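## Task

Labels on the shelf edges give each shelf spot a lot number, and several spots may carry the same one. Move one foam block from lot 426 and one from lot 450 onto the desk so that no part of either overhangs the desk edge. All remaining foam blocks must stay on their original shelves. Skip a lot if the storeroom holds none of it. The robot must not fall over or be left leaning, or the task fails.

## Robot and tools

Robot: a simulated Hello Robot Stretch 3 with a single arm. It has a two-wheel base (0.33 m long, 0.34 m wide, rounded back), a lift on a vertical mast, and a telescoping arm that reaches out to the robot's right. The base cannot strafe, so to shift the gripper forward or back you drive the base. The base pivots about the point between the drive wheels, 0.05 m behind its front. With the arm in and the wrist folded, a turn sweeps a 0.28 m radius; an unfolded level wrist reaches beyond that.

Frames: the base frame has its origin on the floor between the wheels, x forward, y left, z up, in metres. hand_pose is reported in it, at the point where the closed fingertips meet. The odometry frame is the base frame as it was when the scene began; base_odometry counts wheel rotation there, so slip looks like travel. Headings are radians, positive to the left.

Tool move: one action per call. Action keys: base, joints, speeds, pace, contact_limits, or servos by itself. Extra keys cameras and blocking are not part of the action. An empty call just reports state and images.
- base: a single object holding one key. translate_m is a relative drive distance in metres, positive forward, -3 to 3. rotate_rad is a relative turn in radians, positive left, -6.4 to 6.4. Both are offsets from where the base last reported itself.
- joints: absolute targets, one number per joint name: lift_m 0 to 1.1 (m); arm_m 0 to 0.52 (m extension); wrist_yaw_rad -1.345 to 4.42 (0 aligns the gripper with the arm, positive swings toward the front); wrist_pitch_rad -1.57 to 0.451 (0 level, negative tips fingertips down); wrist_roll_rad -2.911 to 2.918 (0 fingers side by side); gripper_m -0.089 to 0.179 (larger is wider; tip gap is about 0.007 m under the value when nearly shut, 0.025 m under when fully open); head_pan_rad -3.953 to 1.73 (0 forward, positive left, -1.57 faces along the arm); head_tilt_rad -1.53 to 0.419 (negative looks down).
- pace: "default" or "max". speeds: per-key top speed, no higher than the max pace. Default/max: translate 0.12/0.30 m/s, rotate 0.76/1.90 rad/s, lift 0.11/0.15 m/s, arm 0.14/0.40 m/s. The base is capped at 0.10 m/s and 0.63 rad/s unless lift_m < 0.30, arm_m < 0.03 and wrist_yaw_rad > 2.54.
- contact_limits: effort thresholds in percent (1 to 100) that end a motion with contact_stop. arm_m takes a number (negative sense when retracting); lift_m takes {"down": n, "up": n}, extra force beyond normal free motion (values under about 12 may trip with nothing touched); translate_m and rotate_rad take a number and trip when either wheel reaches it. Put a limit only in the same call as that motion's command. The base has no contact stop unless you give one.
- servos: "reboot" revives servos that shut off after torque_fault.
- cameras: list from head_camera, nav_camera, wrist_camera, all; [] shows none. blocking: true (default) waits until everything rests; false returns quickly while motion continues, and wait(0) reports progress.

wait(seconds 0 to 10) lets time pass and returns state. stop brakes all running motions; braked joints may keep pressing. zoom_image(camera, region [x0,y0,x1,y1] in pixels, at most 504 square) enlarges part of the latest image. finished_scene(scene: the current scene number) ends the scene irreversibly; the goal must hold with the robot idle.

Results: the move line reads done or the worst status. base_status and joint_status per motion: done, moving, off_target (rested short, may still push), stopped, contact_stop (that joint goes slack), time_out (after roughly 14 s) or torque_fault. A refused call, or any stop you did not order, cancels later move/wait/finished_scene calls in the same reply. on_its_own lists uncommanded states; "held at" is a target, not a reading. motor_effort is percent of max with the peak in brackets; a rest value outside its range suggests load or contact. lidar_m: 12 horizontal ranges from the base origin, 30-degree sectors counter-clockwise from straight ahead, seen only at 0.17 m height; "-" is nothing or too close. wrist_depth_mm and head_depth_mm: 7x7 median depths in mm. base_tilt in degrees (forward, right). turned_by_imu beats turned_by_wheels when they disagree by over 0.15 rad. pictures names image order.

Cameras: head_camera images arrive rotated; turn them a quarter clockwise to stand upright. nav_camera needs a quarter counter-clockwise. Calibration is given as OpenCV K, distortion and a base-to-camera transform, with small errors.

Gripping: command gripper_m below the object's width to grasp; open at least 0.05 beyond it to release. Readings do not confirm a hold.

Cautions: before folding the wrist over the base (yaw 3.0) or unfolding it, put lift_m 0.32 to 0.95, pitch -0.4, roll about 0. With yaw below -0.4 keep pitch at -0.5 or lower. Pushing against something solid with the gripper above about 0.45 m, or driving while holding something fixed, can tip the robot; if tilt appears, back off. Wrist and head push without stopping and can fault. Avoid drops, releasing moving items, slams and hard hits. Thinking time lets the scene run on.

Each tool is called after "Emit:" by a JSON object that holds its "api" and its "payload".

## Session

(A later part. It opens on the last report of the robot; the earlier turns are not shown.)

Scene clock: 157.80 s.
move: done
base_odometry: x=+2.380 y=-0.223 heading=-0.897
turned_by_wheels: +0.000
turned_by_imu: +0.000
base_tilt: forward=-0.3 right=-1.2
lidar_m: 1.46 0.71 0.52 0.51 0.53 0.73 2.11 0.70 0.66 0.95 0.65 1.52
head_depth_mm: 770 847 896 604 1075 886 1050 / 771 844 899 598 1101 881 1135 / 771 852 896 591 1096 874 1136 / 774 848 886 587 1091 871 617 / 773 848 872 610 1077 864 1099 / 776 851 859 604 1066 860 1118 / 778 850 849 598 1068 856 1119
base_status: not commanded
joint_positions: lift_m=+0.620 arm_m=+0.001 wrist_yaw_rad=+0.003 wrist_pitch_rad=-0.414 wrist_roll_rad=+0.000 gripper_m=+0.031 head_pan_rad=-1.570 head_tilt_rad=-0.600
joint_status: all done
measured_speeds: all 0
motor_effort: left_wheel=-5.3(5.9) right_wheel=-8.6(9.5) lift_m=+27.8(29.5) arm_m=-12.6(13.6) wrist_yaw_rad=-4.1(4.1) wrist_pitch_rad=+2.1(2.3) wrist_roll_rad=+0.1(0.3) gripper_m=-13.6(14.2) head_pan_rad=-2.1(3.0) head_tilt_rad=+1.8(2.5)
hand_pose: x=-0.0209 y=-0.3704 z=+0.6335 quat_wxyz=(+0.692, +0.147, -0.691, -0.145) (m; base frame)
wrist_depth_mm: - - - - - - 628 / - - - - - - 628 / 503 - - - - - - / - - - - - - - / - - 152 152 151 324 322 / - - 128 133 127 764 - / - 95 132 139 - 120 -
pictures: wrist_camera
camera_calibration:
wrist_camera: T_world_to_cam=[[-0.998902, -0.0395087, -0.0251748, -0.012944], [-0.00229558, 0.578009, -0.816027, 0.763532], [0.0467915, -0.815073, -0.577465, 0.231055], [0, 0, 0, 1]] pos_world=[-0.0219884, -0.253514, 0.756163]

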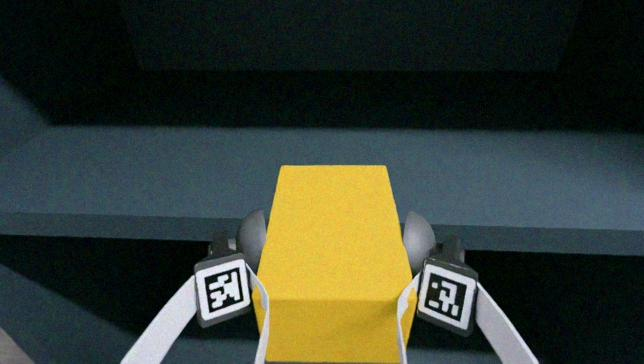

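Emit:
{"api": "move", "payload": {"base": {"translate_m": 0.82}, "joints": {"wrist_yaw_rad": 1.57, "lift_m": 0.85}, "pace": "max", "cameras": ["wrist_camera"]}}

Emit:
{"api": "move", "payload": {"base": {"rotate_rad": -1.6}, "pace": "max", "cameras": []}}

Scene clock: 178.87 s.
move: done
base_odometry: x=+2.891 y=-0.864 heading=-0.897
turned_by_wheels: +0.000
turned_by_imu: +0.000
base_tilt: forward=-0.4 right=-1.2
lidar_m: 0.65 0.68 0.51 0.50 0.52 0.71 2.06 1.34 0.63 2.41 0.91 0.67
head_depth_mm: 2683 2869 3154 1029 1006 983 967 / 2691 2901 3153 2488 1867 1398 - / 2671 2975 3244 2478 1867 1484 297 / 2701 2970 3226 2433 1840 1470 1195 / 2713 2948 3180 2439 1824 1459 1220 / 2611 2693 2784 2362 1818 1457 1215 / 1799 1823 1867 1891 1741 1442 1211
base_status: done
joint_positions: lift_m=+0.850 arm_m=+0.001 wrist_yaw_rad=+1.567 wrist_pitch_rad=-0.415 wrist_roll_rad=+0.000 gripper_m=+0.031 head_pan_rad=-1.570 head_tilt_rad=-0.600
joint_status: all done
measured_speeds: all 0
motor_effort: left_wheel=+7.6(11.5) right_wheel=+1.0(11.1) lift_m=+24.3(32.7) arm_m=+0.9(12.7) wrist_yaw_rad=+2.0(8.0) wrist_pitch_rad=+2.3(2.4) wrist_roll_rad=-0.2(0.3) gripper_m=-13.6(14.2) head_pan_rad=-1.6(2.6) head_tilt_rad=+0.5(2.1)
hand_pose: x=+0.2034 y=-0.1465 z=+0.8633 quat_wxyz=(+0.593, +0.591, -0.387, +0.385) (m; base frame)
wrist_depth_mm: - - - - - - - / - - - - - - - / - - - - - - - / - - - - - - - / - - 152 152 148 - - / - - 128 133 127 - - / - 980 144 139 147 118 -
pictures: wrist_camera
camera_calibration:
wrist_camera: T_world_to_cam=[[0.0331096, -0.999132, -0.0252687, -0.124607], [-0.578643, 0.00145134, -0.81558, 0.854547], [0.814909, 0.0416251, -0.578092, 0.505561], [0, 0, 0, 1]] pos_world=[0.0866174, -0.146783, 0.986064]

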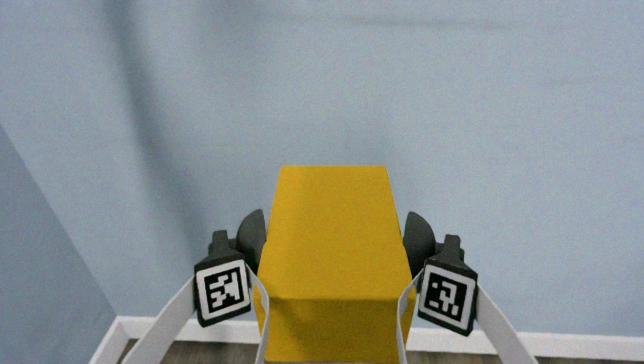

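Scene clock: 182.37 s.
move: done
base_odometry: x=+2.891 y=-0.864 heading=-2.496
turned_by_wheels: -1.600
turned_by_imu: -1.574
base_tilt: forward=-0.3 right=-1.1
lidar_m: 2.52 0.93 0.68 0.65 0.68 0.51 0.50 0.52 0.71 1.94 1.34 0.63
head_depth_mm: 1428 1385 1359 1338 1310 1283 1240 / 2116 2059 1988 1922 1742 1493 - / 3345 3575 3267 2498 1841 1480 297 / 3393 3751 3642 2466 1824 1476 1196 / 3379 3722 3624 2423 1835 1469 1218 / 2565 2700 2477 2342 1818 1456 1211 / 1809 1893 2098 1657 1619 1449 1209
base_status: done
joint_positions: lift_m=+0.850 arm_m=+0.001 wrist_yaw_rad=+1.567 wrist_pitch_rad=-0.415 wrist_roll_rad=+0.000 gripper_m=+0.031 head_pan_rad=-1.570 head_tilt_rad=-0.600
joint_status: not commanded
measured_speeds: all 0
motor_effort: left_wheel=+8.0(12.5) right_wheel=-10.4(12.8) lift_m=+24.8(25.5) arm_m=-3.6(3.6) wrist_yaw_rad=+2.1(3.1) wrist_pitch_rad=+2.3(2.5) wrist_roll_rad=-0.1(0.3) gripper_m=-13.5(14.2) head_pan_rad=-1.1(1.8) head_tilt_rad=-0.8(1.6)
hand_pose: x=+0.2034 y=-0.1465 z=+0.8633 quat_wxyz=(+0.593, +0.591, -0.387, +0.385) (m; base frame)
wrist_depth_mm: - - - - - 397 - / - - - - - - - / - - - - - - - / - - - - - - - / - - 158 151 148 - - / - - 128 133 127 - - / - 997 145 139 - 108 -
pictures: none
No camera images: "cameras" was empty.

Emit:
{"api": "move", "payload": {"base": {"translate_m": 1.32}, "pace": "max", "cameras": []}}

Emit:
{"api": "move", "payload": {"base": {"translate_m": 0.69}, "pace": "max", "cameras": []}}

Emit:
{"api": "move", "payload": {"base": {"rotate_rad": 1.6}, "joints": {"head_pan_rad": -1.9}, "pace": "max", "cameras": ["nav_camera"]}}

Scene clock: 207.27 s.
move: done
base_odometry: x=+1.837 y=-1.658 heading=-2.496
turned_by_wheels: +0.000
turned_by_imu: +0.000
base_tilt: forward=-0.3 right=-1.2
lidar_m: 1.94 0.92 0.68 0.65 0.68 0.93 1.80 0.52 0.50 1.35 1.92 1.65
head_depth_mm: 999 971 953 933 914 899 891 / 1482 1433 1387 1351 1305 1278 - / 2881 2736 2548 2232 1810 1485 297 / 3381 3665 3648 2438 1849 1473 1195 / 3323 3599 3653 2420 1830 1461 1226 / 3244 3602 3548 2389 1805 1455 1215 / 3396 3681 3470 2378 1794 1445 1218
base_status: done
joint_positions: lift_m=+0.850 arm_m=+0.001 wrist_yaw_rad=+1.567 wrist_pitch_rad=-0.415 wrist_roll_rad=+0.000 gripper_m=+0.031 head_pan_rad=-1.570 head_tilt_rad=-0.600
joint_status: not commanded
measured_speeds: all 0
motor_effort: left_wheel=+2.2(11.7) right_wheel=+6.5(10.3) lift_m=+26.7(27.8) arm_m=-7.6(12.8) wrist_yaw_rad=+1.9(3.8) wrist_pitch_rad=+2.2(2.4) wrist_roll_rad=+0.2(0.3) gripper_m=-13.8(14.3) head_pan_rad=+0.3(1.4) head_tilt_rad=-3.5(4.7)
hand_pose: x=+0.2034 y=-0.1465 z=+0.8633 quat_wxyz=(+0.593, +0.591, -0.387, +0.385) (m; base frame)
wrist_depth_mm: - - - - - - - / - - - - - - - / - - - - - - - / - - - - - - - / - - 158 152 152 - - / - - 128 133 127 - - / - 983 144 139 973 - -
pictures: none
No camera images: "cameras" was empty.

Scene clock: 215.13 s.
move: done
base_odometry: x=+1.286 y=-2.073 heading=-2.496
turned_by_wheels: +0.000
turned_by_imu: +0.000
base_tilt: forward=-0.3 right=-1.1
lidar_m: 1.26 0.92 0.67 0.65 0.68 0.92 1.44 1.10 1.46 3.62 1.42 1.08
head_depth_mm: 2938 2821 2793 2455 1883 1493 1338 / 3325 3568 3551 2492 1883 1488 - / 3405 3632 3616 2478 1849 1477 297 / 3361 3384 3590 2445 1833 1475 1201 / 3368 3615 3635 2418 1816 1458 1226 / 3318 3551 3325 2409 1818 1454 1220 / 3369 3630 1689 2195 1785 1447 1214
base_status: done
joint_positions: lift_m=+0.850 arm_m=+0.001 wrist_yaw_rad=+1.567 wrist_pitch_rad=-0.415 wrist_roll_rad=+0.000 gripper_m=+0.031 head_pan_rad=-1.570 head_tilt_rad=-0.600
joint_status: not commanded
measured_speeds: all 0
motor_effort: left_wheel=+2.7(9.5) right_wheel=+6.4(11.2) lift_m=+28.7(28.7) arm_m=-5.7(8.8) wrist_yaw_rad=+2.1(3.3) wrist_pitch_rad=+2.3(2.5) wrist_roll_rad=-0.1(0.5) gripper_m=-13.8(14.1) head_pan_rad=+0.8(1.3) head_tilt_rad=-5.0(5.7)
hand_pose: x=+0.2034 y=-0.1465 z=+0.8633 quat_wxyz=(+0.593, +0.591, -0.387, +0.385) (m; base frame)
wrist_depth_mm: - - - - - - - / - - - - - - - / - - - - - - 854 / - - - - - - - / - - 158 152 152 - - / - - 128 133 127 - - / - 984 145 139 986 964 -
pictures: none
No camera images: "cameras" was empty.

Scene clock: 218.63 s.
move: done
base_odometry: x=+1.286 y=-2.073 heading=-0.897
turned_by_wheels: +1.600
turned_by_imu: +1.574
base_tilt: forward=-0.4 right=-1.2
lidar_m: 0.65 0.68 0.94 1.36 1.09 1.48 3.60 1.55 1.08 1.26 0.91 0.67
head_depth_mm: 1207 1337 1487 1138 1315 1499 1280 / 1163 1290 1417 1318 1805 1457 - / 1130 1247 1393 1570 1750 1524 - / 1089 1197 1334 1500 1680 1477 - / 1053 1154 1278 1437 1644 1465 - / 1025 1124 1238 1383 1569 1459 1191 / 996 1088 1192 1327 1486 1449 1208
base_status: done
joint_positions: lift_m=+0.850 arm_m=+0.001 wrist_yaw_rad=+1.567 wrist_pitch_rad=-0.415 wrist_roll_rad=+0.000 gripper_m=+0.031 head_pan_rad=-1.901 head_tilt_rad=-0.600
joint_status: all done
measured_speeds: all 0
motor_effort: left_wheel=-7.9(13.2) right_wheel=+9.2(11.7) lift_m=+28.5(28.9) arm_m=-12.4(12.7) wrist_yaw_rad=+1.7(3.0) wrist_pitch_rad=+2.3(2.4) wrist_roll_rad=-0.1(0.3) gripper_m=-13.7(14.1) head_pan_rad=+3.3(5.0) head_tilt_rad=-4.5(6.1)
hand_pose: x=+0.2034 y=-0.1465 z=+0.8633 quat_wxyz=(+0.593, +0.591, -0.387, +0.385) (m; base frame)
wrist_depth_mm: - - - - - - - / - - - - - - - / - - - - - - - / - - - - - - - / - 813 152 151 147 - - / - - 128 133 127 - - / - 987 144 139 147 118 -
pictures: nav_camera (sideways)
camera_calibration:
nav_camera: T_world_to_cam=[[-0.159674, -0.519035, 0.839706, -1.04857], [-0.951631, 0.307116, 0.0088767, 0.0444515], [-0.262495, -0.797673, -0.542968, 0.661471], [0, 0, 0, 1]] pos_world=[0.0485053, -0.0302586, 1.23925]

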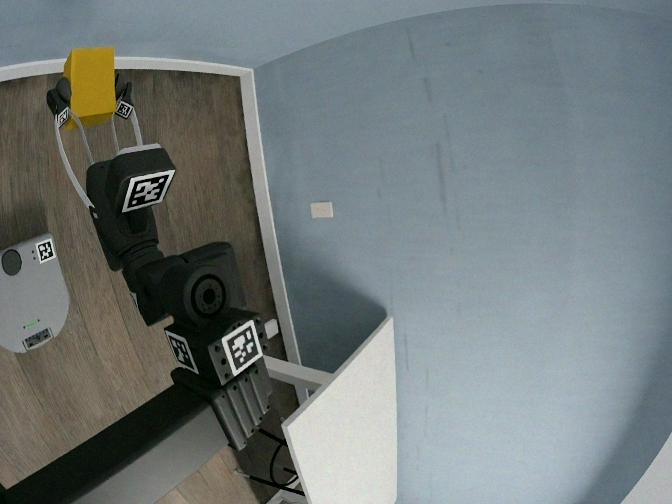

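Emit:
{"api": "move", "payload": {"base": {"translate_m": -1.0}, "joints": {"head_pan_rad": -1.57}, "pace": "max", "cameras": ["head_camera"]}}

Emit:
{"api": "move", "payload": {"joints": {"wrist_yaw_rad": 0.0, "arm_m": 0.34}, "cameras": ["head_camera"]}}

Emit:
{"api": "move", "payload": {"joints": {"lift_m": 0.75}, "cameras": ["wrist_camera"]}}

Emit:
{"api": "move", "payload": {"joints": {"lift_m": 0.733}, "speeds": {"lift_m": 0.03}, "cameras": ["wrist_camera"]}}

Scene clock: 238.73 s.
move: done
base_odometry: x=+0.662 y=-1.292 heading=-0.897
turned_by_wheels: +0.000
turned_by_imu: -0.001
base_tilt: forward=-0.3 right=-1.2
lidar_m: 1.64 1.71 1.08 1.04 1.09 1.50 2.62 1.22 0.73 0.83 0.82 1.70
head_depth_mm: 1016 1118 1235 1136 844 691 1338 / 1018 1118 1237 1126 836 685 - / 1023 1119 1244 1111 832 684 296 / 1016 1118 1247 1100 824 698 1195 / 1020 1115 1244 1093 817 693 1222 / 1020 1127 1250 1072 809 690 1191 / 1027 1121 1250 1123 808 686 1212
base_status: done
joint_positions: lift_m=+0.850 arm_m=+0.001 wrist_yaw_rad=+1.567 wrist_pitch_rad=-0.415 wrist_roll_rad=+0.000 gripper_m=+0.031 head_pan_rad=-1.570 head_tilt_rad=-0.600
joint_status: all done
measured_speeds: all 0
motor_effort: left_wheel=-3.0(12.4) right_wheel=-7.5(12.3) lift_m=+28.7(30.3) arm_m=-7.0(11.5) wrist_yaw_rad=+2.4(3.3) wrist_pitch_rad=+2.2(2.4) wrist_roll_rad=-0.2(0.5) gripper_m=-13.8(14.2) head_pan_rad=-3.0(5.0) head_tilt_rad=-2.6(5.2)
hand_pose: x=+0.2034 y=-0.1465 z=+0.8633 quat_wxyz=(+0.593, +0.591, -0.387, +0.385) (m; base frame)
wrist_depth_mm: - - - - - - - / - - - - - - - / - - - - - - - / - - - - - - - / - - 158 152 152 - - / - - 128 133 126 - - / - 985 145 139 978 - -
pictures: head_camera (sideways)
camera_calibration:
head_camera: T_world_to_cam=[[-0.0466855, 0.520203, -0.852766, 1.12526], [0.997502, -0.0210321, -0.0674392, 0.081292], [-0.0530175, -0.853784, -0.517921, 0.629909], [0, 0, 0, 1]] pos_world=[0.00484068, -0.0458478, 1.29131]

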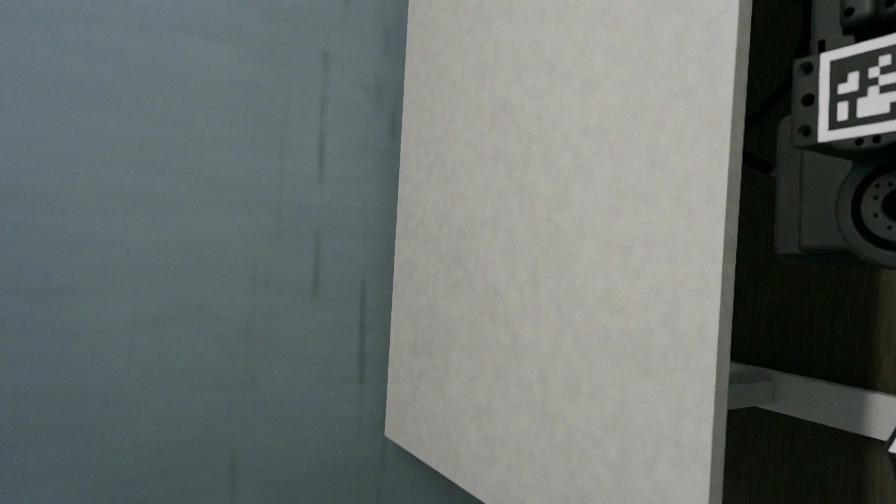

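Scene clock: 242.43 s.
move: done
base_odometry: x=+0.662 y=-1.292 heading=-0.897
turned_by_wheels: +0.000
turned_by_imu: +0.000
base_tilt: forward=-0.4 right=-1.2
lidar_m: 1.64 1.71 1.07 1.04 1.09 1.50 2.63 1.23 0.73 0.83 0.82 1.70
head_depth_mm: 1019 1113 1244 1136 360 288 - / 1017 1117 1232 451 358 663 1235 / 1016 1117 1247 490 771 682 1227 / 1020 1119 1241 512 792 696 1233 / 1021 1118 1250 1093 816 694 1225 / 1021 1124 1249 1083 810 688 1196 / 1018 1120 1244 1123 807 685 1215
base_status: not commanded
joint_positions: lift_m=+0.850 arm_m=+0.340 wrist_yaw_rad=+0.003 wrist_pitch_rad=-0.415 wrist_roll_rad=+0.000 gripper_m=+0.031 head_pan_rad=-1.570 head_tilt_rad=-0.600
joint_status: all done
measured_speeds: all 0
motor_effort: left_wheel=-3.5(3.9) right_wheel=-7.2(8.3) lift_m=+28.9(29.6) arm_m=+12.1(14.8) wrist_yaw_rad=-2.2(6.4) wrist_pitch_rad=+2.3(2.4) wrist_roll_rad=+0.2(0.3) gripper_m=-13.7(14.3) head_pan_rad=-3.2(3.7) head_tilt_rad=-2.6(3.3)
hand_pose: x=-0.0209 y=-0.7097 z=+0.8633 quat_wxyz=(+0.692, +0.147, -0.691, -0.145) (m; base frame)
wrist_depth_mm: - - - - - - - / - - - - - - - / - - - - - - - / - - - - - - - / - - 152 152 147 - - / - - 129 133 126 - - / - - 132 139 - 108 -
pictures: head_camera (sideways)
camera_calibration:
head_camera: T_world_to_cam=[[-0.0466337, 0.520206, -0.852767, 1.12526], [0.997499, -0.021145, -0.0674473, 0.0812975], [-0.0531183, -0.853779, -0.517919, 0.629907], [0, 0, 0, 1]] pos_world=[0.00484055, -0.0458479, 1.29131]

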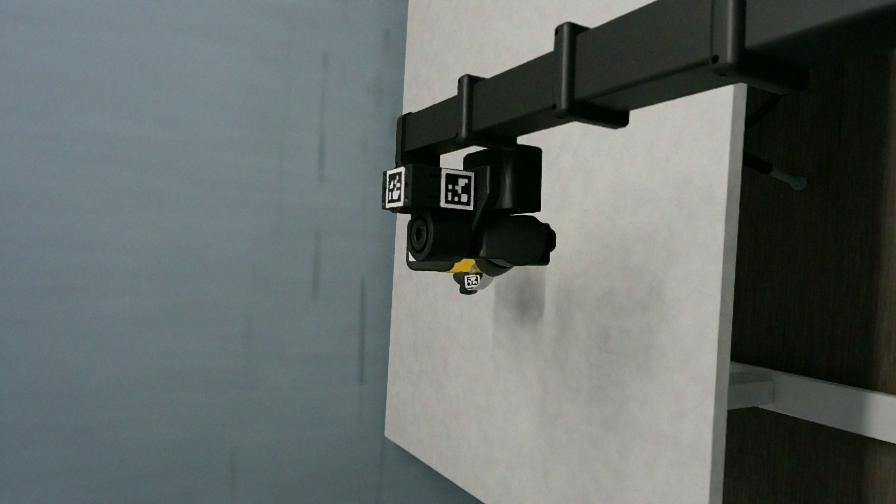

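Scene clock: 244.17 s.
move: done
base_odometry: x=+0.662 y=-1.292 heading=-0.897
turned_by_wheels: +0.000
turned_by_imu: +0.000
base_tilt: forward=-0.4 right=-1.3
lidar_m: 1.64 1.71 1.08 1.04 1.09 1.50 2.63 1.23 0.73 0.83 0.82 1.70
head_depth_mm: 1012 1118 1237 1129 842 687 316 / 1018 1123 1242 1120 755 381 330 / 1017 1121 1240 1109 539 682 1228 / 1020 1119 1244 1105 566 698 1223 / 1023 1120 1242 1089 817 692 1226 / 1022 1122 1250 1080 813 690 1194 / 1024 1121 1243 1128 806 684 1206
base_status: not commanded
joint_positions: lift_m=+0.750 arm_m=+0.340 wrist_yaw_rad=+0.003 wrist_pitch_rad=-0.415 wrist_roll_rad=+0.000 gripper_m=+0.031 head_pan_rad=-1.570 head_tilt_rad=-0.600
joint_status: all done
measured_speeds: all 0
motor_effort: left_wheel=-3.2(3.8) right_wheel=-7.2(8.5) lift_m=+25.6(26.0) arm_m=+10.4(12.4) wrist_yaw_rad=-4.6(4.6) wrist_pitch_rad=+2.3(2.4) wrist_roll_rad=-0.1(0.3) gripper_m=-13.8(14.1) head_pan_rad=-2.6(3.2) head_tilt_rad=-2.7(3.0)
hand_pose: x=-0.0209 y=-0.7097 z=+0.7633 quat_wxyz=(+0.692, +0.147, -0.691, -0.145) (m; base frame)
wrist_depth_mm: - - - - - - - / - - - - - - - / - - - - - - - / - - - - - - - / - - 152 152 148 - - / - - 128 133 127 - - / - - 132 139 - 108 -
pictures: wrist_camera
camera_calibration:
wrist_camera: T_world_to_cam=[[-0.998888, -0.0397949, -0.0252959, -0.0231455], [-0.00239876, 0.57864, -0.815579, 1.06569], [0.0470932, -0.814611, -0.578092, 0.0302667], [0, 0, 0, 1]] pos_world=[-0.0219888, -0.592915, 0.886064]

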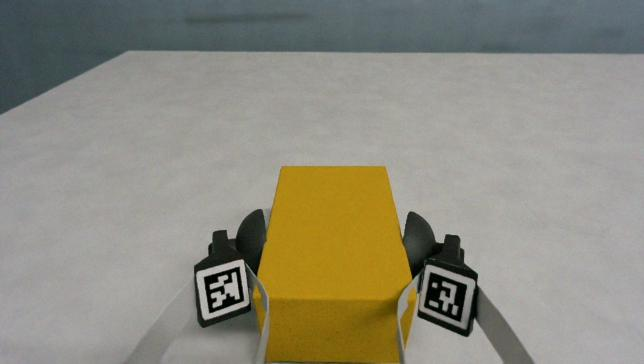

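Scene clock: 245.17 s.
move: done
base_odometry: x=+0.662 y=-1.292 heading=-0.897
turned_by_wheels: +0.000
turned_by_imu: +0.000
base_tilt: forward=-0.3 right=-1.0
lidar_m: 1.63 1.71 1.08 1.04 1.09 1.50 2.63 1.23 0.73 0.83 0.82 1.70
head_depth_mm: 1015 1112 1239 1134 843 688 1028 / 1021 1114 1238 1125 780 394 347 / 1014 1115 1240 1115 546 682 1240 / 1019 1114 1242 1099 572 697 1229 / 1023 1120 1244 1086 818 694 1226 / 1024 1126 1248 1084 812 690 1194 / 1021 1123 1249 1127 805 686 1213
base_status: not commanded
joint_positions: lift_m=+0.733 arm_m=+0.340 wrist_yaw_rad=+0.002 wrist_pitch_rad=-0.404 wrist_roll_rad=+0.000 gripper_m=+0.031 head_pan_rad=-1.570 head_tilt_rad=-0.600
joint_status: all done
measured_speeds: all 0
motor_effort: left_wheel=-3.6(3.6) right_wheel=-6.8(7.9) lift_m=+18.7(25.5) arm_m=+9.0(9.9) wrist_yaw_rad=-2.1(4.3) wrist_pitch_rad=+0.3(2.5) wrist_roll_rad=+0.2(0.2) gripper_m=-13.7(14.2) head_pan_rad=-2.1(3.0) head_tilt_rad=-1.1(2.5)
hand_pose: x=-0.0210 y=-0.7111 z=+0.7488 quat_wxyz=(+0.693, +0.143, -0.692, -0.141) (m; base frame)
wrist_depth_mm: - - - - - - - / - - - - - - - / - - - - - - - / - - - - - - - / - - 152 151 147 - - / - - 127 132 127 - - / - - 130 137 - 109 -
pictures: wrist_camera
camera_calibration:
wrist_camera: T_world_to_cam=[[-0.998907, -0.0395658, -0.0248849, -0.0237667], [-0.00209481, 0.569763, -0.821806, 1.05295], [0.0466939, -0.820856, -0.569223, 0.00970935], [0, 0, 0, 1]] pos_world=[-0.0219884, -0.592901, 0.870255]

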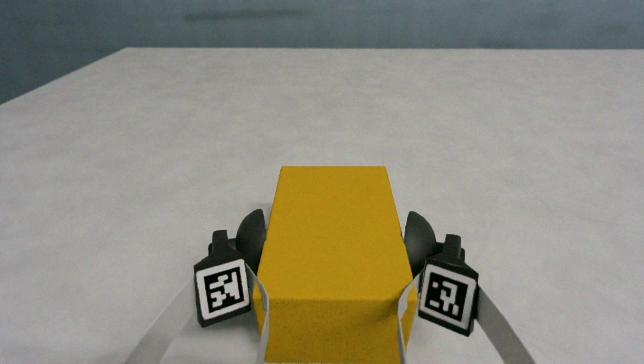

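Emit:
{"api": "move", "payload": {"joints": {"gripper_m": 0.179}, "cameras": []}}

Emit:
{"api": "move", "payload": {"joints": {"lift_m": 0.83}, "pace": "max", "cameras": []}}

Emit:
{"api": "move", "payload": {"joints": {"arm_m": 0.0}, "pace": "max", "cameras": ["head_camera"]}}

Emit:
{"api": "move", "payload": {"joints": {"wrist_yaw_rad": 3.0, "gripper_m": 0.04, "wrist_pitch_rad": -0.42}, "pace": "max", "cameras": []}}

Emit:
{"api": "move", "payload": {"joints": {"lift_m": 0.29}, "pace": "max", "cameras": []}}

Emit:
{"api": "move", "payload": {"base": {"translate_m": -1.98}, "pace": "max", "cameras": []}}

Emit:
{"api": "move", "payload": {"base": {"rotate_rad": -1.6}, "joints": {"lift_m": 0.9, "head_pan_rad": -1.57, "head_tilt_rad": -0.4}, "pace": "max", "cameras": ["head_camera", "nav_camera"]}}

Scene clock: 260.50 s.
move: done
base_odometry: x=+0.662 y=-1.292 heading=-0.897
turned_by_wheels: +0.000
turned_by_imu: +0.000
base_tilt: forward=-0.2 right=-1.3
lidar_m: 1.64 1.71 1.08 1.04 1.09 1.51 2.63 1.23 0.73 0.83 0.82 1.70
head_depth_mm: 1015 1122 1233 1138 840 688 1030 / 1017 1112 1243 1129 781 394 347 / 1017 1118 1240 1119 546 680 1237 / 1018 1117 1239 1100 572 697 1232 / 1017 1120 1243 1088 813 695 1223 / 1020 1123 1253 1076 811 690 1193 / 1024 1129 1250 1125 803 685 1208
base_status: not commanded
joint_positions: lift_m=+0.733 arm_m=+0.340 wrist_yaw_rad=+0.002 wrist_pitch_rad=-0.412 wrist_roll_rad=+0.000 gripper_m=+0.179 head_pan_rad=-1.570 head_tilt_rad=-0.600
joint_status: all done
measured_speeds: all 0
motor_effort: left_wheel=-3.8(3.9) right_wheel=-5.7(7.8) lift_m=+25.9(29.4) arm_m=+1.8(5.1) wrist_yaw_rad=-2.0(3.5) wrist_pitch_rad=+1.8(1.9) wrist_roll_rad=+0.0(0.3) gripper_m=+0.8(86.6) head_pan_rad=-2.2(2.7) head_tilt_rad=-1.3(1.7)
hand_pose: x=-0.0210 y=-0.7102 z=+0.7471 quat_wxyz=(+0.693, +0.146, -0.692, -0.144) (m; base frame)
wrist_depth_mm: - - - - - - - / - - - - - - - / - - - - - - - / - - - 171 - - - / - 143 - 147 146 - - / - 126 - 129 126 - - / - - - 139 138 - 105
pictures: none
No camera images: "cameras" was empty.

Scene clock: 261.93 s.
move: done
base_odometry: x=+0.662 y=-1.292 heading=-0.897
turned_by_wheels: +0.000
turned_by_imu: +0.000
base_tilt: forward=-0.2 right=-1.0
lidar_m: 1.64 1.71 1.08 1.04 1.09 1.50 2.64 1.22 0.73 0.83 0.82 1.70
head_depth_mm: 1015 1112 1232 1137 843 304 - / 1016 1115 1240 1068 376 645 1211 / 1023 1124 1241 500 748 682 1233 / 1017 1121 1243 607 768 699 1223 / 1018 1121 1244 1089 817 692 1224 / 1021 1119 1245 1078 811 689 1188 / 1025 1128 1246 1122 805 684 1213
base_status: not commanded
joint_positions: lift_m=+0.830 arm_m=+0.340 wrist_yaw_rad=+0.002 wrist_pitch_rad=-0.413 wrist_roll_rad=+0.000 gripper_m=+0.179 head_pan_rad=-1.570 head_tilt_rad=-0.600
joint_status: all done
measured_speeds: all 0
motor_effort: left_wheel=-3.6(3.7) right_wheel=-5.8(7.1) lift_m=+28.9(31.5) arm_m=+0.0(2.0) wrist_yaw_rad=-3.0(3.8) wrist_pitch_rad=+2.0(2.0) wrist_roll_rad=+0.1(0.3) gripper_m=+0.7(1.2) head_pan_rad=-2.5(2.6) head_tilt_rad=-1.5(1.5)
hand_pose: x=-0.0210 y=-0.7100 z=+0.8438 quat_wxyz=(+0.693, +0.146, -0.691, -0.144) (m; base frame)
wrist_depth_mm: - - - - - - - / - - - - - - - / - - - - - - - / - - - - - - - / - 142 - - - - - / - 126 - - - - - / - - - - - - 105
pictures: none
No camera images: "cameras" was empty.

Scene clock: 264.07 s.
move: done
base_odometry: x=+0.662 y=-1.292 heading=-0.897
turned_by_wheels: +0.000
turned_by_imu: +0.000
base_tilt: forward=-0.3 right=-1.2
lidar_m: 1.64 1.71 1.08 1.04 1.09 1.50 2.64 1.23 0.73 0.83 0.82 1.70
head_depth_mm: 1018 1117 1235 1137 844 690 1281 / 1024 1115 1238 1120 835 685 1297 / 1019 1117 1240 1117 831 681 1201 / 1018 1116 1234 1108 819 657 318 / 1023 1120 1249 1088 817 675 1191 / 1021 1122 1242 1079 812 671 1191 / 1021 1123 1255 1127 806 685 1210
base_status: not commanded
joint_positions: lift_m=+0.830 arm_m=+0.001 wrist_yaw_rad=+0.002 wrist_pitch_rad=-0.414 wrist_roll_rad=+0.000 gripper_m=+0.179 head_pan_rad=-1.570 head_tilt_rad=-0.600
joint_status: all done
measured_speeds: all 0
motor_effort: left_wheel=-3.4(3.8) right_wheel=-6.0(7.1) lift_m=+25.5(29.6) arm_m=-12.4(14.0) wrist_yaw_rad=-2.7(4.0) wrist_pitch_rad=+2.0(2.2) wrist_roll_rad=+0.2(0.3) gripper_m=+0.9(1.2) head_pan_rad=-2.0(2.6) head_tilt_rad=-0.3(1.2)
hand_pose: x=-0.0210 y=-0.3705 z=+0.8437 quat_wxyz=(+0.693, +0.146, -0.691, -0.145) (m; base frame)
wrist_depth_mm: - - - - - - - / - - - - - - - / - - - - - - - / - - - - - - - / - 142 - - - - - / - 140 - - - - - / 982 - - - - 974 105
pictures: head_camera (sideways)
camera_calibration:
head_camera: T_world_to_cam=[[-0.0466337, 0.520206, -0.852767, 1.12526], [0.997499, -0.021145, -0.0674473, 0.0812975], [-0.0531183, -0.853779, -0.517919, 0.629907], [0, 0, 0, 1]] pos_world=[0.00484055, -0.0458479, 1.29131]

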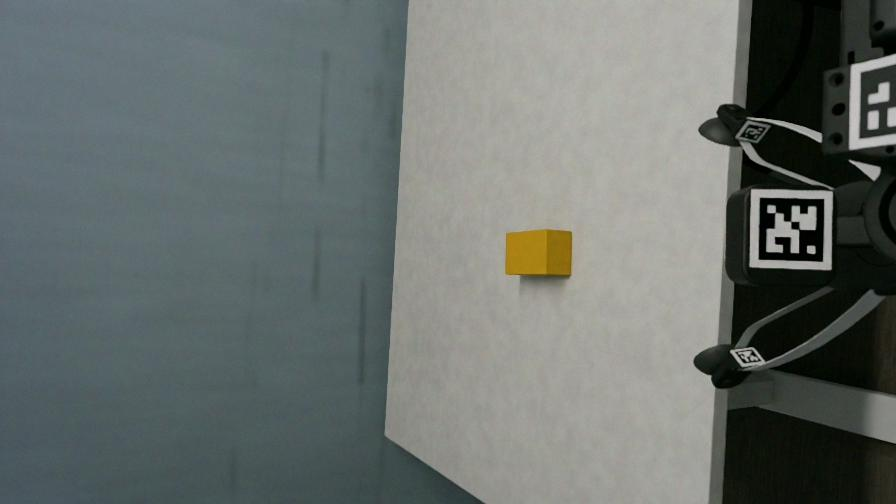

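Scene clock: 266.00 s.
move: done
base_odometry: x=+0.662 y=-1.292 heading=-0.897
turned_by_wheels: +0.000
turned_by_imu: +0.000
base_tilt: forward=-0.3 right=-1.3
lidar_m: 1.64 1.71 1.08 1.04 1.09 1.50 2.63 1.23 0.73 0.83 0.82 1.69
head_depth_mm: 1021 1115 1241 1136 841 690 1277 / 1012 1116 1240 1126 834 685 1303 / 1020 1122 1240 1111 831 683 1261 / 1017 1124 1238 1100 816 699 1262 / 1019 1117 1243 1090 815 693 1255 / 1020 1121 1247 1081 810 688 1210 / 1024 1116 1244 1118 805 685 1217
base_status: not commanded
joint_positions: lift_m=+0.830 arm_m=+0.001 wrist_yaw_rad=+2.997 wrist_pitch_rad=-0.432 wrist_roll_rad=+0.000 gripper_m=+0.040 head_pan_rad=-1.570 head_tilt_rad=-0.600
joint_status: all done
measured_speeds: all 0
motor_effort: left_wheel=-3.7(3.9) right_wheel=-5.7(6.9) lift_m=+28.6(29.4) arm_m=-11.6(12.6) wrist_yaw_rad=+2.0(6.7) wrist_pitch_rad=+1.6(4.2) wrist_roll_rad=+0.0(0.3) gripper_m=+0.3(84.1) head_pan_rad=-1.5(2.1) head_tilt_rad=-0.2(1.6)
hand_pose: x=+0.0108 y=+0.0748 z=+0.8396 quat_wxyz=(+0.201, +0.699, +0.101, +0.678) (m; base frame)
wrist_depth_mm: - 137 - - - - - / - 148 - - - - - / - 163 - - - - - / - 185 - - - - - / - - 206 - - - - / - - 126 - 129 - - / - - 263 - 937 - 993
pictures: none
No camera images: "cameras" was empty.

Scene clock: 270.40 s.
move: done
base_odometry: x=+0.662 y=-1.292 heading=-0.897
turned_by_wheels: +0.000
turned_by_imu: +0.000
base_tilt: forward=-0.3 right=-1.2
lidar_m: 1.64 1.71 1.07 1.04 1.09 1.50 2.63 1.23 0.73 0.83 0.82 1.69
head_depth_mm: 1017 1119 1239 1135 846 691 1244 / 1017 1115 1244 1123 834 686 1240 / 1019 1113 1243 1108 827 684 1225 / 1018 1120 1245 1100 821 699 1230 / 1018 1124 1249 1089 819 692 1223 / 1022 1125 1246 1079 812 689 1194 / 1021 1131 1249 1128 808 685 1212
base_status: not commanded
joint_positions: lift_m=+0.290 arm_m=+0.001 wrist_yaw_rad=+2.997 wrist_pitch_rad=-0.434 wrist_roll_rad=+0.000 gripper_m=+0.040 head_pan_rad=-1.570 head_tilt_rad=-0.600
joint_status: all done
measured_speeds: all 0
motor_effort: left_wheel=-3.4(4.0) right_wheel=-6.7(7.5) lift_m=+26.5(27.8) arm_m=-10.0(11.9) wrist_yaw_rad=+3.0(3.5) wrist_pitch_rad=+2.1(2.1) wrist_roll_rad=+0.1(0.3) gripper_m=+0.3(0.9) head_pan_rad=-1.7(2.3) head_tilt_rad=+0.7(1.4)
hand_pose: x=+0.0108 y=+0.0745 z=+0.2991 quat_wxyz=(+0.202, +0.699, +0.102, +0.678) (m; base frame)
wrist_depth_mm: - 138 - - - - - / - 149 - - - - - / 899 163 853 899 882 868 847 / 718 189 223 702 702 693 693 / 607 578 205 571 563 577 578 / 513 508 127 306 130 495 490 / 288 286 263 274 425 434 433
pictures: none
No camera images: "cameras" was empty.

Scene clock: 278.43 s.
move: done
base_odometry: x=-0.574 y=+0.255 heading=-0.897
turned_by_wheels: +0.000
turned_by_imu: -0.002
base_tilt: forward=-0.3 right=-1.2
lidar_m: 3.56 1.50 1.11 1.07 1.11 1.16 0.67 1.07 1.02 1.19 1.24 1.20
head_depth_mm: 977 1074 1195 1355 1554 1494 1250 / 978 1068 1190 1341 1524 1499 1241 / 975 1074 1194 1341 1529 1488 1234 / 974 1074 1190 1332 1532 1474 1227 / 977 1073 1187 1348 1542 1465 1224 / 978 1075 1194 1344 1545 1447 1218 / 984 1077 1202 1344 1552 1443 1212
base_status: done
joint_positions: lift_m=+0.290 arm_m=+0.001 wrist_yaw_rad=+2.998 wrist_pitch_rad=-0.434 wrist_roll_rad=+0.000 gripper_m=+0.040 head_pan_rad=-1.570 head_tilt_rad=-0.600
joint_status: not commanded
measured_speeds: all 0
motor_effort: left_wheel=-2.0(15.3) right_wheel=-5.1(15.2) lift_m=+24.4(29.4) arm_m=-5.7(10.0) wrist_yaw_rad=+2.4(3.6) wrist_pitch_rad=+2.1(2.2) wrist_roll_rad=+0.2(0.3) gripper_m=-0.1(1.0) head_pan_rad=-0.4(1.8) head_tilt_rad=+1.6(2.5)
hand_pose: x=+0.0107 y=+0.0745 z=+0.2992 quat_wxyz=(+0.202, +0.699, +0.102, +0.678) (m; base frame)
wrist_depth_mm: - 138 - - - - - / - 148 - - - - - / 876 163 844 892 878 866 863 / 722 189 222 696 698 703 686 / 601 574 207 568 562 580 576 / 512 512 127 304 129 496 489 / 289 286 263 277 425 434 432
pictures: none
No camera images: "cameras" was empty.

Scene clock: 283.30 s.
move: done
base_odometry: x=-0.574 y=+0.255 heading=-2.496
turned_by_wheels: -1.600
turned_by_imu: -1.573
base_tilt: forward=-0.4 right=-1.1
lidar_m: 1.19 1.24 1.20 3.58 1.52 1.11 1.07 1.11 1.16 0.67 1.08 1.02
head_depth_mm: 555 1006 1069 962 1235 1077 929 / 556 586 634 682 748 1035 926 / 555 603 640 681 737 793 872 / 691 992 1062 923 1215 1015 888 / 702 995 1065 907 1234 1046 913 / 621 992 1061 902 1227 1040 907 / 639 991 1063 829 1217 988 902
base_status: done
joint_positions: lift_m=+0.900 arm_m=+0.001 wrist_yaw_rad=+2.998 wrist_pitch_rad=-0.434 wrist_roll_rad=+0.000 gripper_m=+0.040 head_pan_rad=-1.570 head_tilt_rad=-0.400
joint_status: all done
measured_speeds: all 0
motor_effort: left_wheel=+5.1(14.4) right_wheel=-8.8(13.1) lift_m=+26.5(32.5) arm_m=-11.2(13.0) wrist_yaw_rad=+1.2(3.8) wrist_pitch_rad=+2.1(2.2) wrist_roll_rad=+0.1(0.3) gripper_m=-0.1(0.8) head_pan_rad=+0.0(1.6) head_tilt_rad=-3.9(7.2)
hand_pose: x=+0.0107 y=+0.0745 z=+0.9091 quat_wxyz=(+0.202, +0.699, +0.102, +0.678) (m; base frame)
wrist_depth_mm: - 138 - - - - - / - 148 - - - - - / - 163 - - - - - / - 186 222 - - - - / - - 206 - - - - / - - 127 - 129 - - / - - 265 - - - -
pictures: head_camera (sideways), nav_camera (sideways)
camera_calibration:
head_camera: T_world_to_cam=[[-0.0464558, 0.340024, -0.939268, 1.23814], [0.997507, -0.0342118, -0.0617213, 0.0738618], [-0.0531208, -0.939794, -0.337587, 0.395326], [0, 0, 0, 1]] pos_world=[0.00484109, -0.0469453, 1.30096]
nav_camera: T_world_to_cam=[[0.0173015, -0.364653, 0.930983, -1.16866], [-0.999793, -0.0162705, 0.0122074, 0.0404255], [0.0106961, -0.931001, -0.364859, 0.428056], [0, 0, 0, 1]] pos_world=[0.0560582, -0.0269783, 1.24369]

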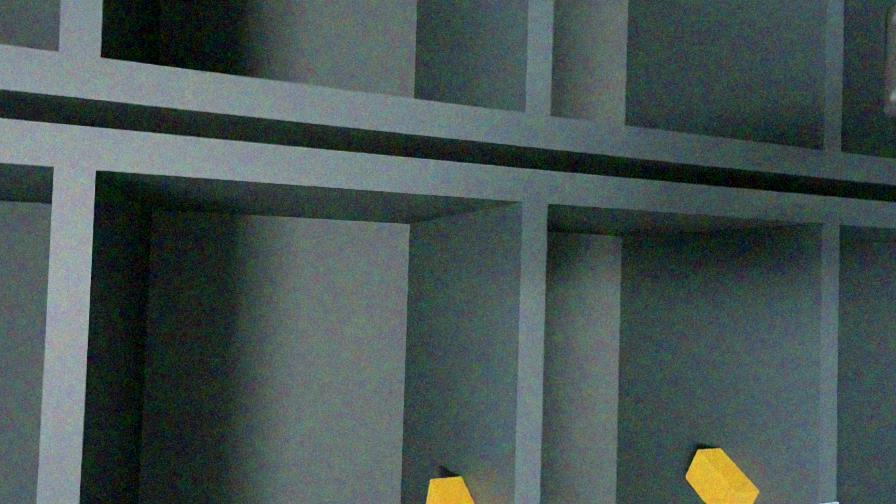

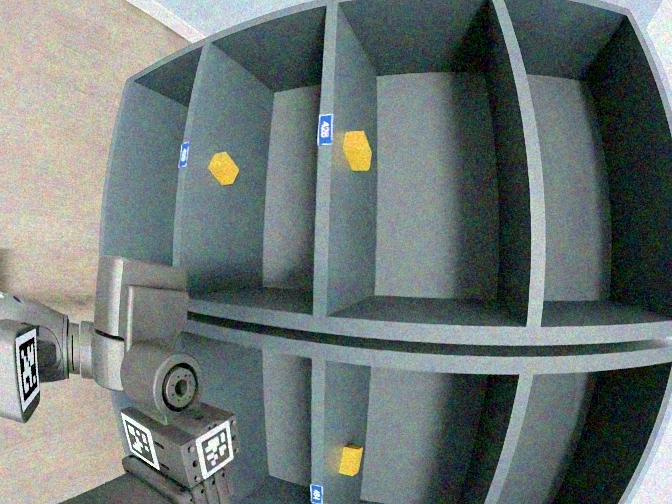

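Emit:
{"api": "move", "payload": {"base": {"translate_m": 0.38}, "joints": {"wrist_yaw_rad": 0.0, "gripper_m": 0.179, "wrist_pitch_rad": -0.41}, "pace": "max", "cameras": []}}

Emit:
{"api": "move", "payload": {"joints": {"lift_m": 1.05}, "pace": "max", "cameras": ["wrist_camera"]}}

Scene clock: 307.37 s.
move: done
base_odometry: x=-0.878 y=+0.027 heading=-2.496
turned_by_wheels: +0.000
turned_by_imu: +0.000
base_tilt: forward=-0.4 right=-1.2
lidar_m: 0.82 0.85 1.02 1.51 2.06 1.50 1.45 1.50 0.81 1.12 0.78 0.85
head_depth_mm: 641 1002 1065 960 1118 1048 928 / 658 1001 1067 946 1231 1064 875 / 674 994 1067 933 1234 1059 893 / 694 995 1062 849 1230 1015 916 / 704 994 1061 908 1234 1047 911 / 623 991 1065 895 1230 1042 881 / 640 992 1051 887 1119 1036 899
base_status: done
joint_positions: lift_m=+0.900 arm_m=+0.001 wrist_yaw_rad=+0.003 wrist_pitch_rad=-0.431 wrist_roll_rad=+0.000 gripper_m=+0.179 head_pan_rad=-1.570 head_tilt_rad=-0.400
joint_status: all done
measured_speeds: all 0
motor_effort: left_wheel=+2.7(10.9) right_wheel=+6.4(10.5) lift_m=+26.2(26.3) arm_m=-4.4(8.7) wrist_yaw_rad=-3.5(8.9) wrist_pitch_rad=+3.4(6.5) wrist_roll_rad=-0.2(0.3) gripper_m=+0.5(83.9) head_pan_rad=+0.5(1.0) head_tilt_rad=-3.5(4.9)
hand_pose: x=-0.0209 y=-0.3683 z=+0.9098 quat_wxyz=(+0.691, +0.152, -0.690, -0.150) (m; base frame)
wrist_depth_mm: - - - - - - - / - - - - - 835 - / - - - - - - - / - - - - - 814 - / - 142 - - - - - / - 126 - - - - - / - - - - - - 105
pictures: none
No camera images: "cameras" was empty.

Scene clock: 309.17 s.
move: done
base_odometry: x=-0.878 y=+0.027 heading=-2.496
turned_by_wheels: +0.000
turned_by_imu: +0.000
base_tilt: forward=-0.3 right=-1.1
lidar_m: 0.82 0.85 1.02 1.51 2.05 1.50 1.45 1.50 0.81 1.12 0.78 0.84
head_depth_mm: 643 1002 1067 1048 - - - / 658 1002 1072 1035 - - - / 674 997 1063 1019 - - - / 692 994 1067 919 - - - / 703 995 1060 910 1230 1047 912 / 622 990 1062 900 1219 966 909 / 642 992 1050 888 1120 1037 903
base_status: not commanded
joint_positions: lift_m=+1.050 arm_m=+0.001 wrist_yaw_rad=+0.003 wrist_pitch_rad=-0.429 wrist_roll_rad=+0.000 gripper_m=+0.179 head_pan_rad=-1.570 head_tilt_rad=-0.400
joint_status: all done
measured_speeds: all 0
motor_effort: left_wheel=+2.6(3.2) right_wheel=+6.8(7.4) lift_m=+26.4(31.5) arm_m=-2.7(4.6) wrist_yaw_rad=-2.9(4.5) wrist_pitch_rad=+3.1(3.5) wrist_roll_rad=+0.1(0.3) gripper_m=+0.5(1.1) head_pan_rad=+0.8(1.0) head_tilt_rad=-3.3(4.1)
hand_pose: x=-0.0209 y=-0.3685 z=+1.0601 quat_wxyz=(+0.691, +0.152, -0.690, -0.150) (m; base frame)
wrist_depth_mm: - - - - - - - / - - - - - - - / - - - 470 - - - / - - - - - - - / - 143 - - - - - / - 126 - - - - - / - - - - - - 105
pictures: wrist_camera
camera_calibration:
wrist_camera: T_world_to_cam=[[-0.998892, -0.0393502, -0.0258003, -0.00137452], [-0.00239865, 0.590181, -0.807268, 1.10579], [0.046993, -0.806312, -0.589621, 0.495138], [0, 0, 0, 1]] pos_world=[-0.0219886, -0.253433, 1.18457]

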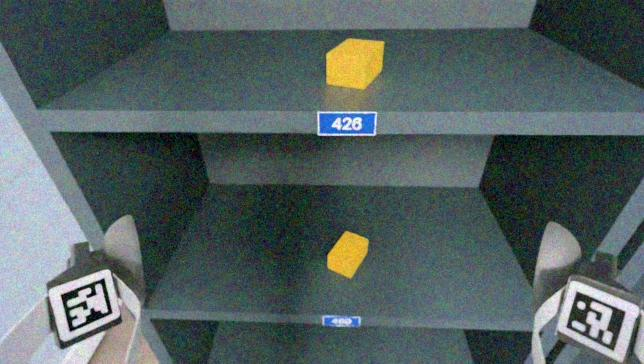

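Emit:
{"api": "move", "payload": {"base": {"translate_m": 0.043}, "joints": {"wrist_yaw_rad": -0.31, "arm_m": 0.3, "lift_m": 1.035}, "cameras": ["wrist_camera"]}}

Scene clock: 333.37 s.
move: done
base_odometry: x=-0.912 y=+0.001 heading=-2.496
turned_by_wheels: +0.000
turned_by_imu: +0.000
base_tilt: forward=-0.4 right=-1.2
lidar_m: 0.77 0.80 1.00 2.21 2.12 1.55 1.49 1.55 0.83 1.12 0.75 0.80
head_depth_mm: 644 1001 1047 765 1222 1074 932 / 658 991 412 604 1241 1070 927 / 677 1000 382 365 1239 1059 920 / 695 993 1038 401 1237 1054 915 / 615 996 1067 909 1227 1047 907 / 625 992 1061 897 1224 1040 907 / 645 973 1018 888 997 997 900
base_status: done
joint_positions: lift_m=+1.035 arm_m=+0.300 wrist_yaw_rad=-0.307 wrist_pitch_rad=-0.429 wrist_roll_rad=+0.000 gripper_m=+0.179 head_pan_rad=-1.570 head_tilt_rad=-0.400
joint_status: all done
measured_speeds: all 0
motor_effort: left_wheel=+2.5(8.6) right_wheel=+5.8(10.9) lift_m=+25.8(28.0) arm_m=+13.7(14.5) wrist_yaw_rad=-1.7(6.3) wrist_pitch_rad=+3.0(3.3) wrist_roll_rad=+0.0(0.3) gripper_m=+0.4(1.4) head_pan_rad=+0.8(1.8) head_tilt_rad=-2.6(4.4)
hand_pose: x=-0.0890 y=-0.6574 z=+1.0451 quat_wxyz=(+0.660, +0.043, -0.705, -0.255) (m; base frame)
wrist_depth_mm: - - - - - - - / - - - - - - - / - - - - - - - / - - - - - - - / - 142 - - - - - / - 126 - 211 - 714 - / - - 208 223 - - 105
pictures: wrist_camera
camera_calibration:
wrist_camera: T_world_to_cam=[[-0.963239, 0.26741, -0.0257415, 0.123656], [0.177803, 0.562753, -0.807276, 1.26203], [-0.201388, -0.782177, -0.589612, 0.250306], [0, 0, 0, 1]] pos_world=[-0.054874, -0.547495, 1.16957]

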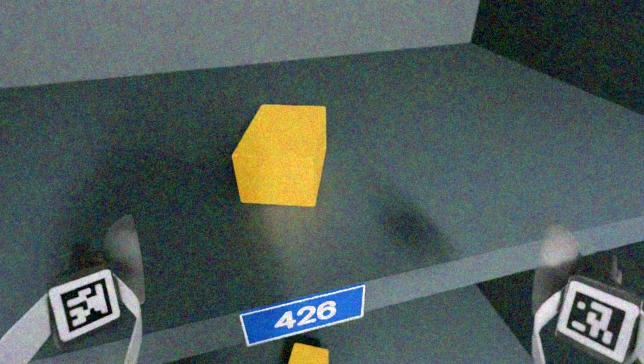

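Emit:
{"api": "move", "payload": {"joints": {"arm_m": 0.45}, "cameras": []}}

Emit:
{"api": "move", "payload": {"joints": {"lift_m": 1.01}, "cameras": ["wrist_camera"]}}

Scene clock: 343.90 s.
move: done
base_odometry: x=-0.912 y=+0.001 heading=-2.496
turned_by_wheels: +0.000
turned_by_imu: +0.000
base_tilt: forward=-0.3 right=-1.1
lidar_m: 0.78 0.80 1.00 2.22 2.11 1.55 1.49 1.54 0.83 1.12 0.75 0.80
head_depth_mm: 645 1002 1046 814 1232 1073 930 / 661 995 426 868 1235 1066 924 / 677 996 521 751 1239 1062 920 / 697 993 1034 741 1239 1046 913 / 611 994 1060 906 1234 1048 911 / 626 997 1064 895 1223 1040 909 / 644 966 1020 883 1000 995 902
base_status: not commanded
joint_positions: lift_m=+1.035 arm_m=+0.450 wrist_yaw_rad=-0.307 wrist_pitch_rad=-0.429 wrist_roll_rad=+0.000 gripper_m=+0.179 head_pan_rad=-1.570 head_tilt_rad=-0.400
joint_status: all done
measured_speeds: all 0
motor_effort: left_wheel=+2.6(3.0) right_wheel=+6.2(6.2) lift_m=+28.8(30.0) arm_m=+13.0(14.9) wrist_yaw_rad=-3.4(4.7) wrist_pitch_rad=+3.1(3.3) wrist_roll_rad=+0.0(0.4) gripper_m=+0.7(1.3) head_pan_rad=+1.9(2.1) head_tilt_rad=-2.3(3.0)
hand_pose: x=-0.0890 y=-0.8074 z=+1.0451 quat_wxyz=(+0.660, +0.043, -0.705, -0.255) (m; base frame)
wrist_depth_mm: - - - - - - - / - - - - - - - / - - - - - - - / - - - - - - - / - 142 - 184 - - - / - 126 - 158 157 - - / - - - 138 137 - 105
pictures: none
No camera images: "cameras" was empty.

Scene clock: 344.90 s.
move: done
base_odometry: x=-0.912 y=+0.001 heading=-2.496
turned_by_wheels: +0.000
turned_by_imu: +0.000
base_tilt: forward=-0.3 right=-1.1
lidar_m: 0.77 0.81 1.00 2.22 2.12 1.55 1.49 1.55 0.83 1.12 0.75 0.80
head_depth_mm: 646 1003 1069 - 1237 1075 932 / 660 999 1036 447 1236 1062 928 / 679 992 565 664 1232 1062 917 / 697 991 1041 646 1239 1048 917 / 612 990 1062 909 1227 1050 912 / 626 992 1063 896 1221 1041 905 / 645 972 1019 886 993 1001 901
base_status: not commanded
joint_positions: lift_m=+1.010 arm_m=+0.450 wrist_yaw_rad=-0.307 wrist_pitch_rad=-0.429 wrist_roll_rad=+0.000 gripper_m=+0.179 head_pan_rad=-1.570 head_tilt_rad=-0.400
joint_status: all done
measured_speeds: all 0
motor_effort: left_wheel=+3.0(3.1) right_wheel=+5.3(6.3) lift_m=+23.4(27.2) arm_m=+12.6(13.4) wrist_yaw_rad=-2.4(3.7) wrist_pitch_rad=+3.1(3.2) wrist_roll_rad=+0.0(0.3) gripper_m=+0.7(1.1) head_pan_rad=+2.0(2.1) head_tilt_rad=-1.4(2.9)
hand_pose: x=-0.0890 y=-0.8074 z=+1.0201 quat_wxyz=(+0.660, +0.043, -0.705, -0.255) (m; base frame)
wrist_depth_mm: - - - - - - - / - - - - - - - / - - - - - - - / - - - 173 - - - / - 143 - 149 149 - - / - 126 - 128 127 - - / 153 157 155 124 127 157 105
pictures: wrist_camera
camera_calibration:
wrist_camera: T_world_to_cam=[[-0.963239, 0.26741, -0.0257415, 0.163124], [0.177803, 0.562753, -0.807276, 1.32626], [-0.201388, -0.782177, -0.589612, 0.118239], [0, 0, 0, 1]] pos_world=[-0.054874, -0.697495, 1.14457]

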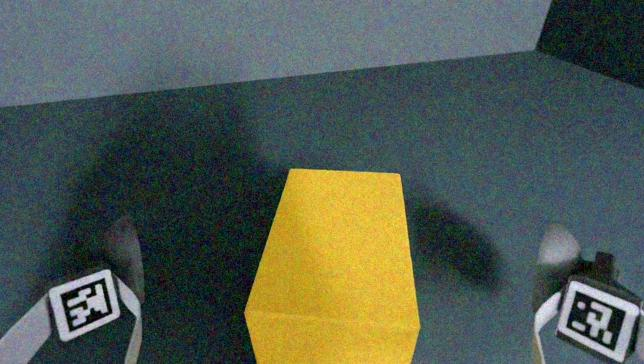

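Emit:
{"api": "move", "payload": {"joints": {"gripper_m": 0.03}, "cameras": []}}

Emit:
{"api": "move", "payload": {"joints": {"lift_m": 1.075}, "cameras": ["wrist_camera"]}}

Emit:
{"api": "move", "payload": {"joints": {"arm_m": 0.0}, "speeds": {"arm_m": 0.25}, "cameras": ["wrist_camera"]}}

Scene clock: 355.07 s.
move: done
base_odometry: x=-0.912 y=+0.001 heading=-2.496
turned_by_wheels: +0.000
turned_by_imu: +0.000
base_tilt: forward=-0.4 right=-1.1
lidar_m: 0.78 0.81 1.00 2.21 2.12 1.55 1.49 1.55 0.83 1.12 0.75 0.80
head_depth_mm: 644 1001 1070 - 1231 1077 931 / 659 996 1042 447 1236 1066 927 / 676 996 566 744 1244 1057 919 / 693 996 1043 736 1238 1054 916 / 615 995 1062 910 1230 1047 914 / 623 995 1059 895 1223 1046 903 / 643 969 1017 886 993 996 902
base_status: not commanded
joint_positions: lift_m=+1.010 arm_m=+0.450 wrist_yaw_rad=-0.308 wrist_pitch_rad=-0.409 wrist_roll_rad=+0.000 gripper_m=+0.031 head_pan_rad=-1.570 head_tilt_rad=-0.400
joint_status: all done
measured_speeds: all 0
motor_effort: left_wheel=+2.8(3.1) right_wheel=+5.8(6.1) lift_m=+23.0(24.3) arm_m=+10.4(11.8) wrist_yaw_rad=-1.9(4.5) wrist_pitch_rad=-0.6(3.2) wrist_roll_rad=-0.3(0.5) gripper_m=-13.1(87.0) head_pan_rad=+1.9(2.6) head_tilt_rad=-2.3(2.4)
hand_pose: x=-0.0900 y=-0.8098 z=+1.0247 quat_wxyz=(+0.662, +0.036, -0.706, -0.249) (m; base frame)
wrist_depth_mm: - - - - - - - / - - - - - - - / - - - - - - - / - - - 181 - - - / - - 152 156 148 - - / - - 129 131 126 - - / 162 102 157 123 126 154 166
pictures: none
No camera images: "cameras" was empty.

Scene clock: 356.50 s.
move: done
base_odometry: x=-0.912 y=+0.001 heading=-2.496
turned_by_wheels: +0.000
turned_by_imu: +0.000
base_tilt: forward=-0.2 right=-1.2
lidar_m: 0.77 0.80 1.00 2.22 2.12 1.54 1.49 1.55 0.83 1.12 0.75 0.80
head_depth_mm: 647 990 1089 955 1221 1071 931 / 663 993 423 949 1239 1065 929 / 678 981 509 796 1235 1055 918 / 696 992 525 847 1235 1049 913 / 612 993 1060 908 1224 1046 910 / 627 990 1061 894 1223 1038 910 / 643 974 1020 887 995 1000 901
base_status: not commanded
joint_positions: lift_m=+1.075 arm_m=+0.450 wrist_yaw_rad=-0.308 wrist_pitch_rad=-0.424 wrist_roll_rad=+0.000 gripper_m=+0.031 head_pan_rad=-1.570 head_tilt_rad=-0.400
joint_status: all done
measured_speeds: all 0
motor_effort: left_wheel=+2.5(3.0) right_wheel=+5.7(6.0) lift_m=+29.8(32.6) arm_m=+10.5(11.7) wrist_yaw_rad=-2.1(3.1) wrist_pitch_rad=+2.2(2.2) wrist_roll_rad=-0.2(0.5) gripper_m=-12.7(13.5) head_pan_rad=+2.5(2.8) head_tilt_rad=-1.3(2.4)
hand_pose: x=-0.0894 y=-0.8080 z=+1.0863 quat_wxyz=(+0.660, +0.041, -0.706, -0.254) (m; base frame)
wrist_depth_mm: - - - - - - - / - - - - - - - / - - - - - - - / - - - 180 - - - / - - 152 157 148 - - / - - 129 131 126 - - / - 94 125 124 122 105 -
pictures: wrist_camera
camera_calibration:
wrist_camera: T_world_to_cam=[[-0.962876, 0.268669, -0.026192, 0.16606], [0.177841, 0.558365, -0.810309, 1.37978], [-0.20308, -0.784886, -0.585417, 0.149763], [0, 0, 0, 1]] pos_world=[-0.0550719, -0.697489, 1.21007]

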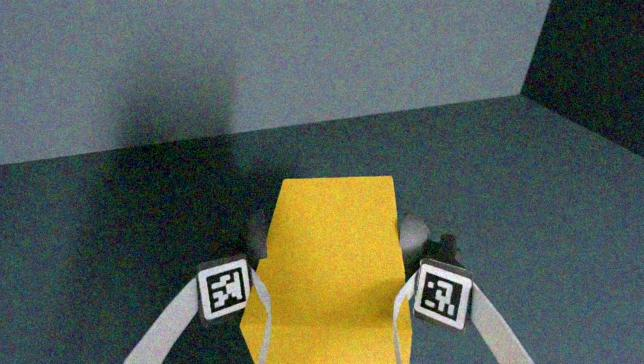

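Scene clock: 360.37 s.
move: done
base_odometry: x=-0.912 y=+0.001 heading=-2.496
turned_by_wheels: +0.000
turned_by_imu: +0.000
base_tilt: forward=-0.4 right=-1.2
lidar_m: 0.77 0.80 1.00 2.22 2.12 1.54 1.49 1.54 0.83 1.12 0.75 0.80
head_depth_mm: 643 997 1060 - - - - / 658 1000 1053 - - - - / 677 994 1059 - - - - / 695 995 1060 920 1240 1089 - / 614 989 1063 907 1227 1050 912 / 624 996 1064 896 1221 1042 906 / 641 976 1021 885 996 1002 903
base_status: not commanded
joint_positions: lift_m=+1.075 arm_m=+0.001 wrist_yaw_rad=-0.308 wrist_pitch_rad=-0.425 wrist_roll_rad=+0.000 gripper_m=+0.031 head_pan_rad=-1.570 head_tilt_rad=-0.400
joint_status: all done
measured_speeds: all 0
motor_effort: left_wheel=+2.5(3.0) right_wheel=+5.4(6.0) lift_m=+26.3(29.8) arm_m=-11.9(14.0) wrist_yaw_rad=-1.4(3.4) wrist_pitch_rad=+2.2(2.3) wrist_roll_rad=-0.4(0.5) gripper_m=-13.0(13.7) head_pan_rad=+2.7(3.2) head_tilt_rad=-1.2(2.2)
hand_pose: x=-0.0894 y=-0.3585 z=+1.0862 quat_wxyz=(+0.660, +0.041, -0.706, -0.254) (m; base frame)
wrist_depth_mm: - - - - - - - / - - - - - - - / - - 468 - - - - / - - - 187 - - - / - - 155 157 148 - - / - - 129 131 126 - - / - 94 125 123 125 - -
pictures: wrist_camera
camera_calibration:
wrist_camera: T_world_to_cam=[[-0.962878, 0.268662, -0.0261908, 0.0453173], [0.177939, 0.558766, -0.810011, 1.12859], [-0.202985, -0.784603, -0.585829, 0.503065], [0, 0, 0, 1]] pos_world=[-0.0550721, -0.24809, 1.21007]

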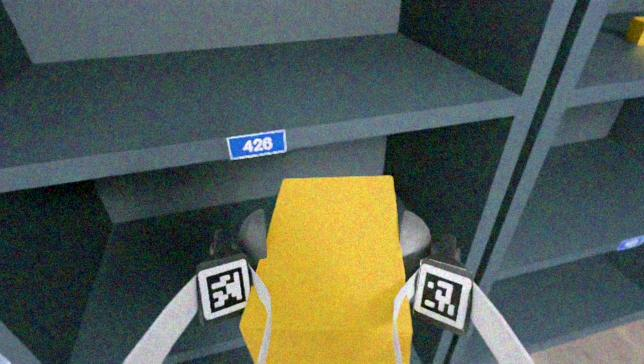

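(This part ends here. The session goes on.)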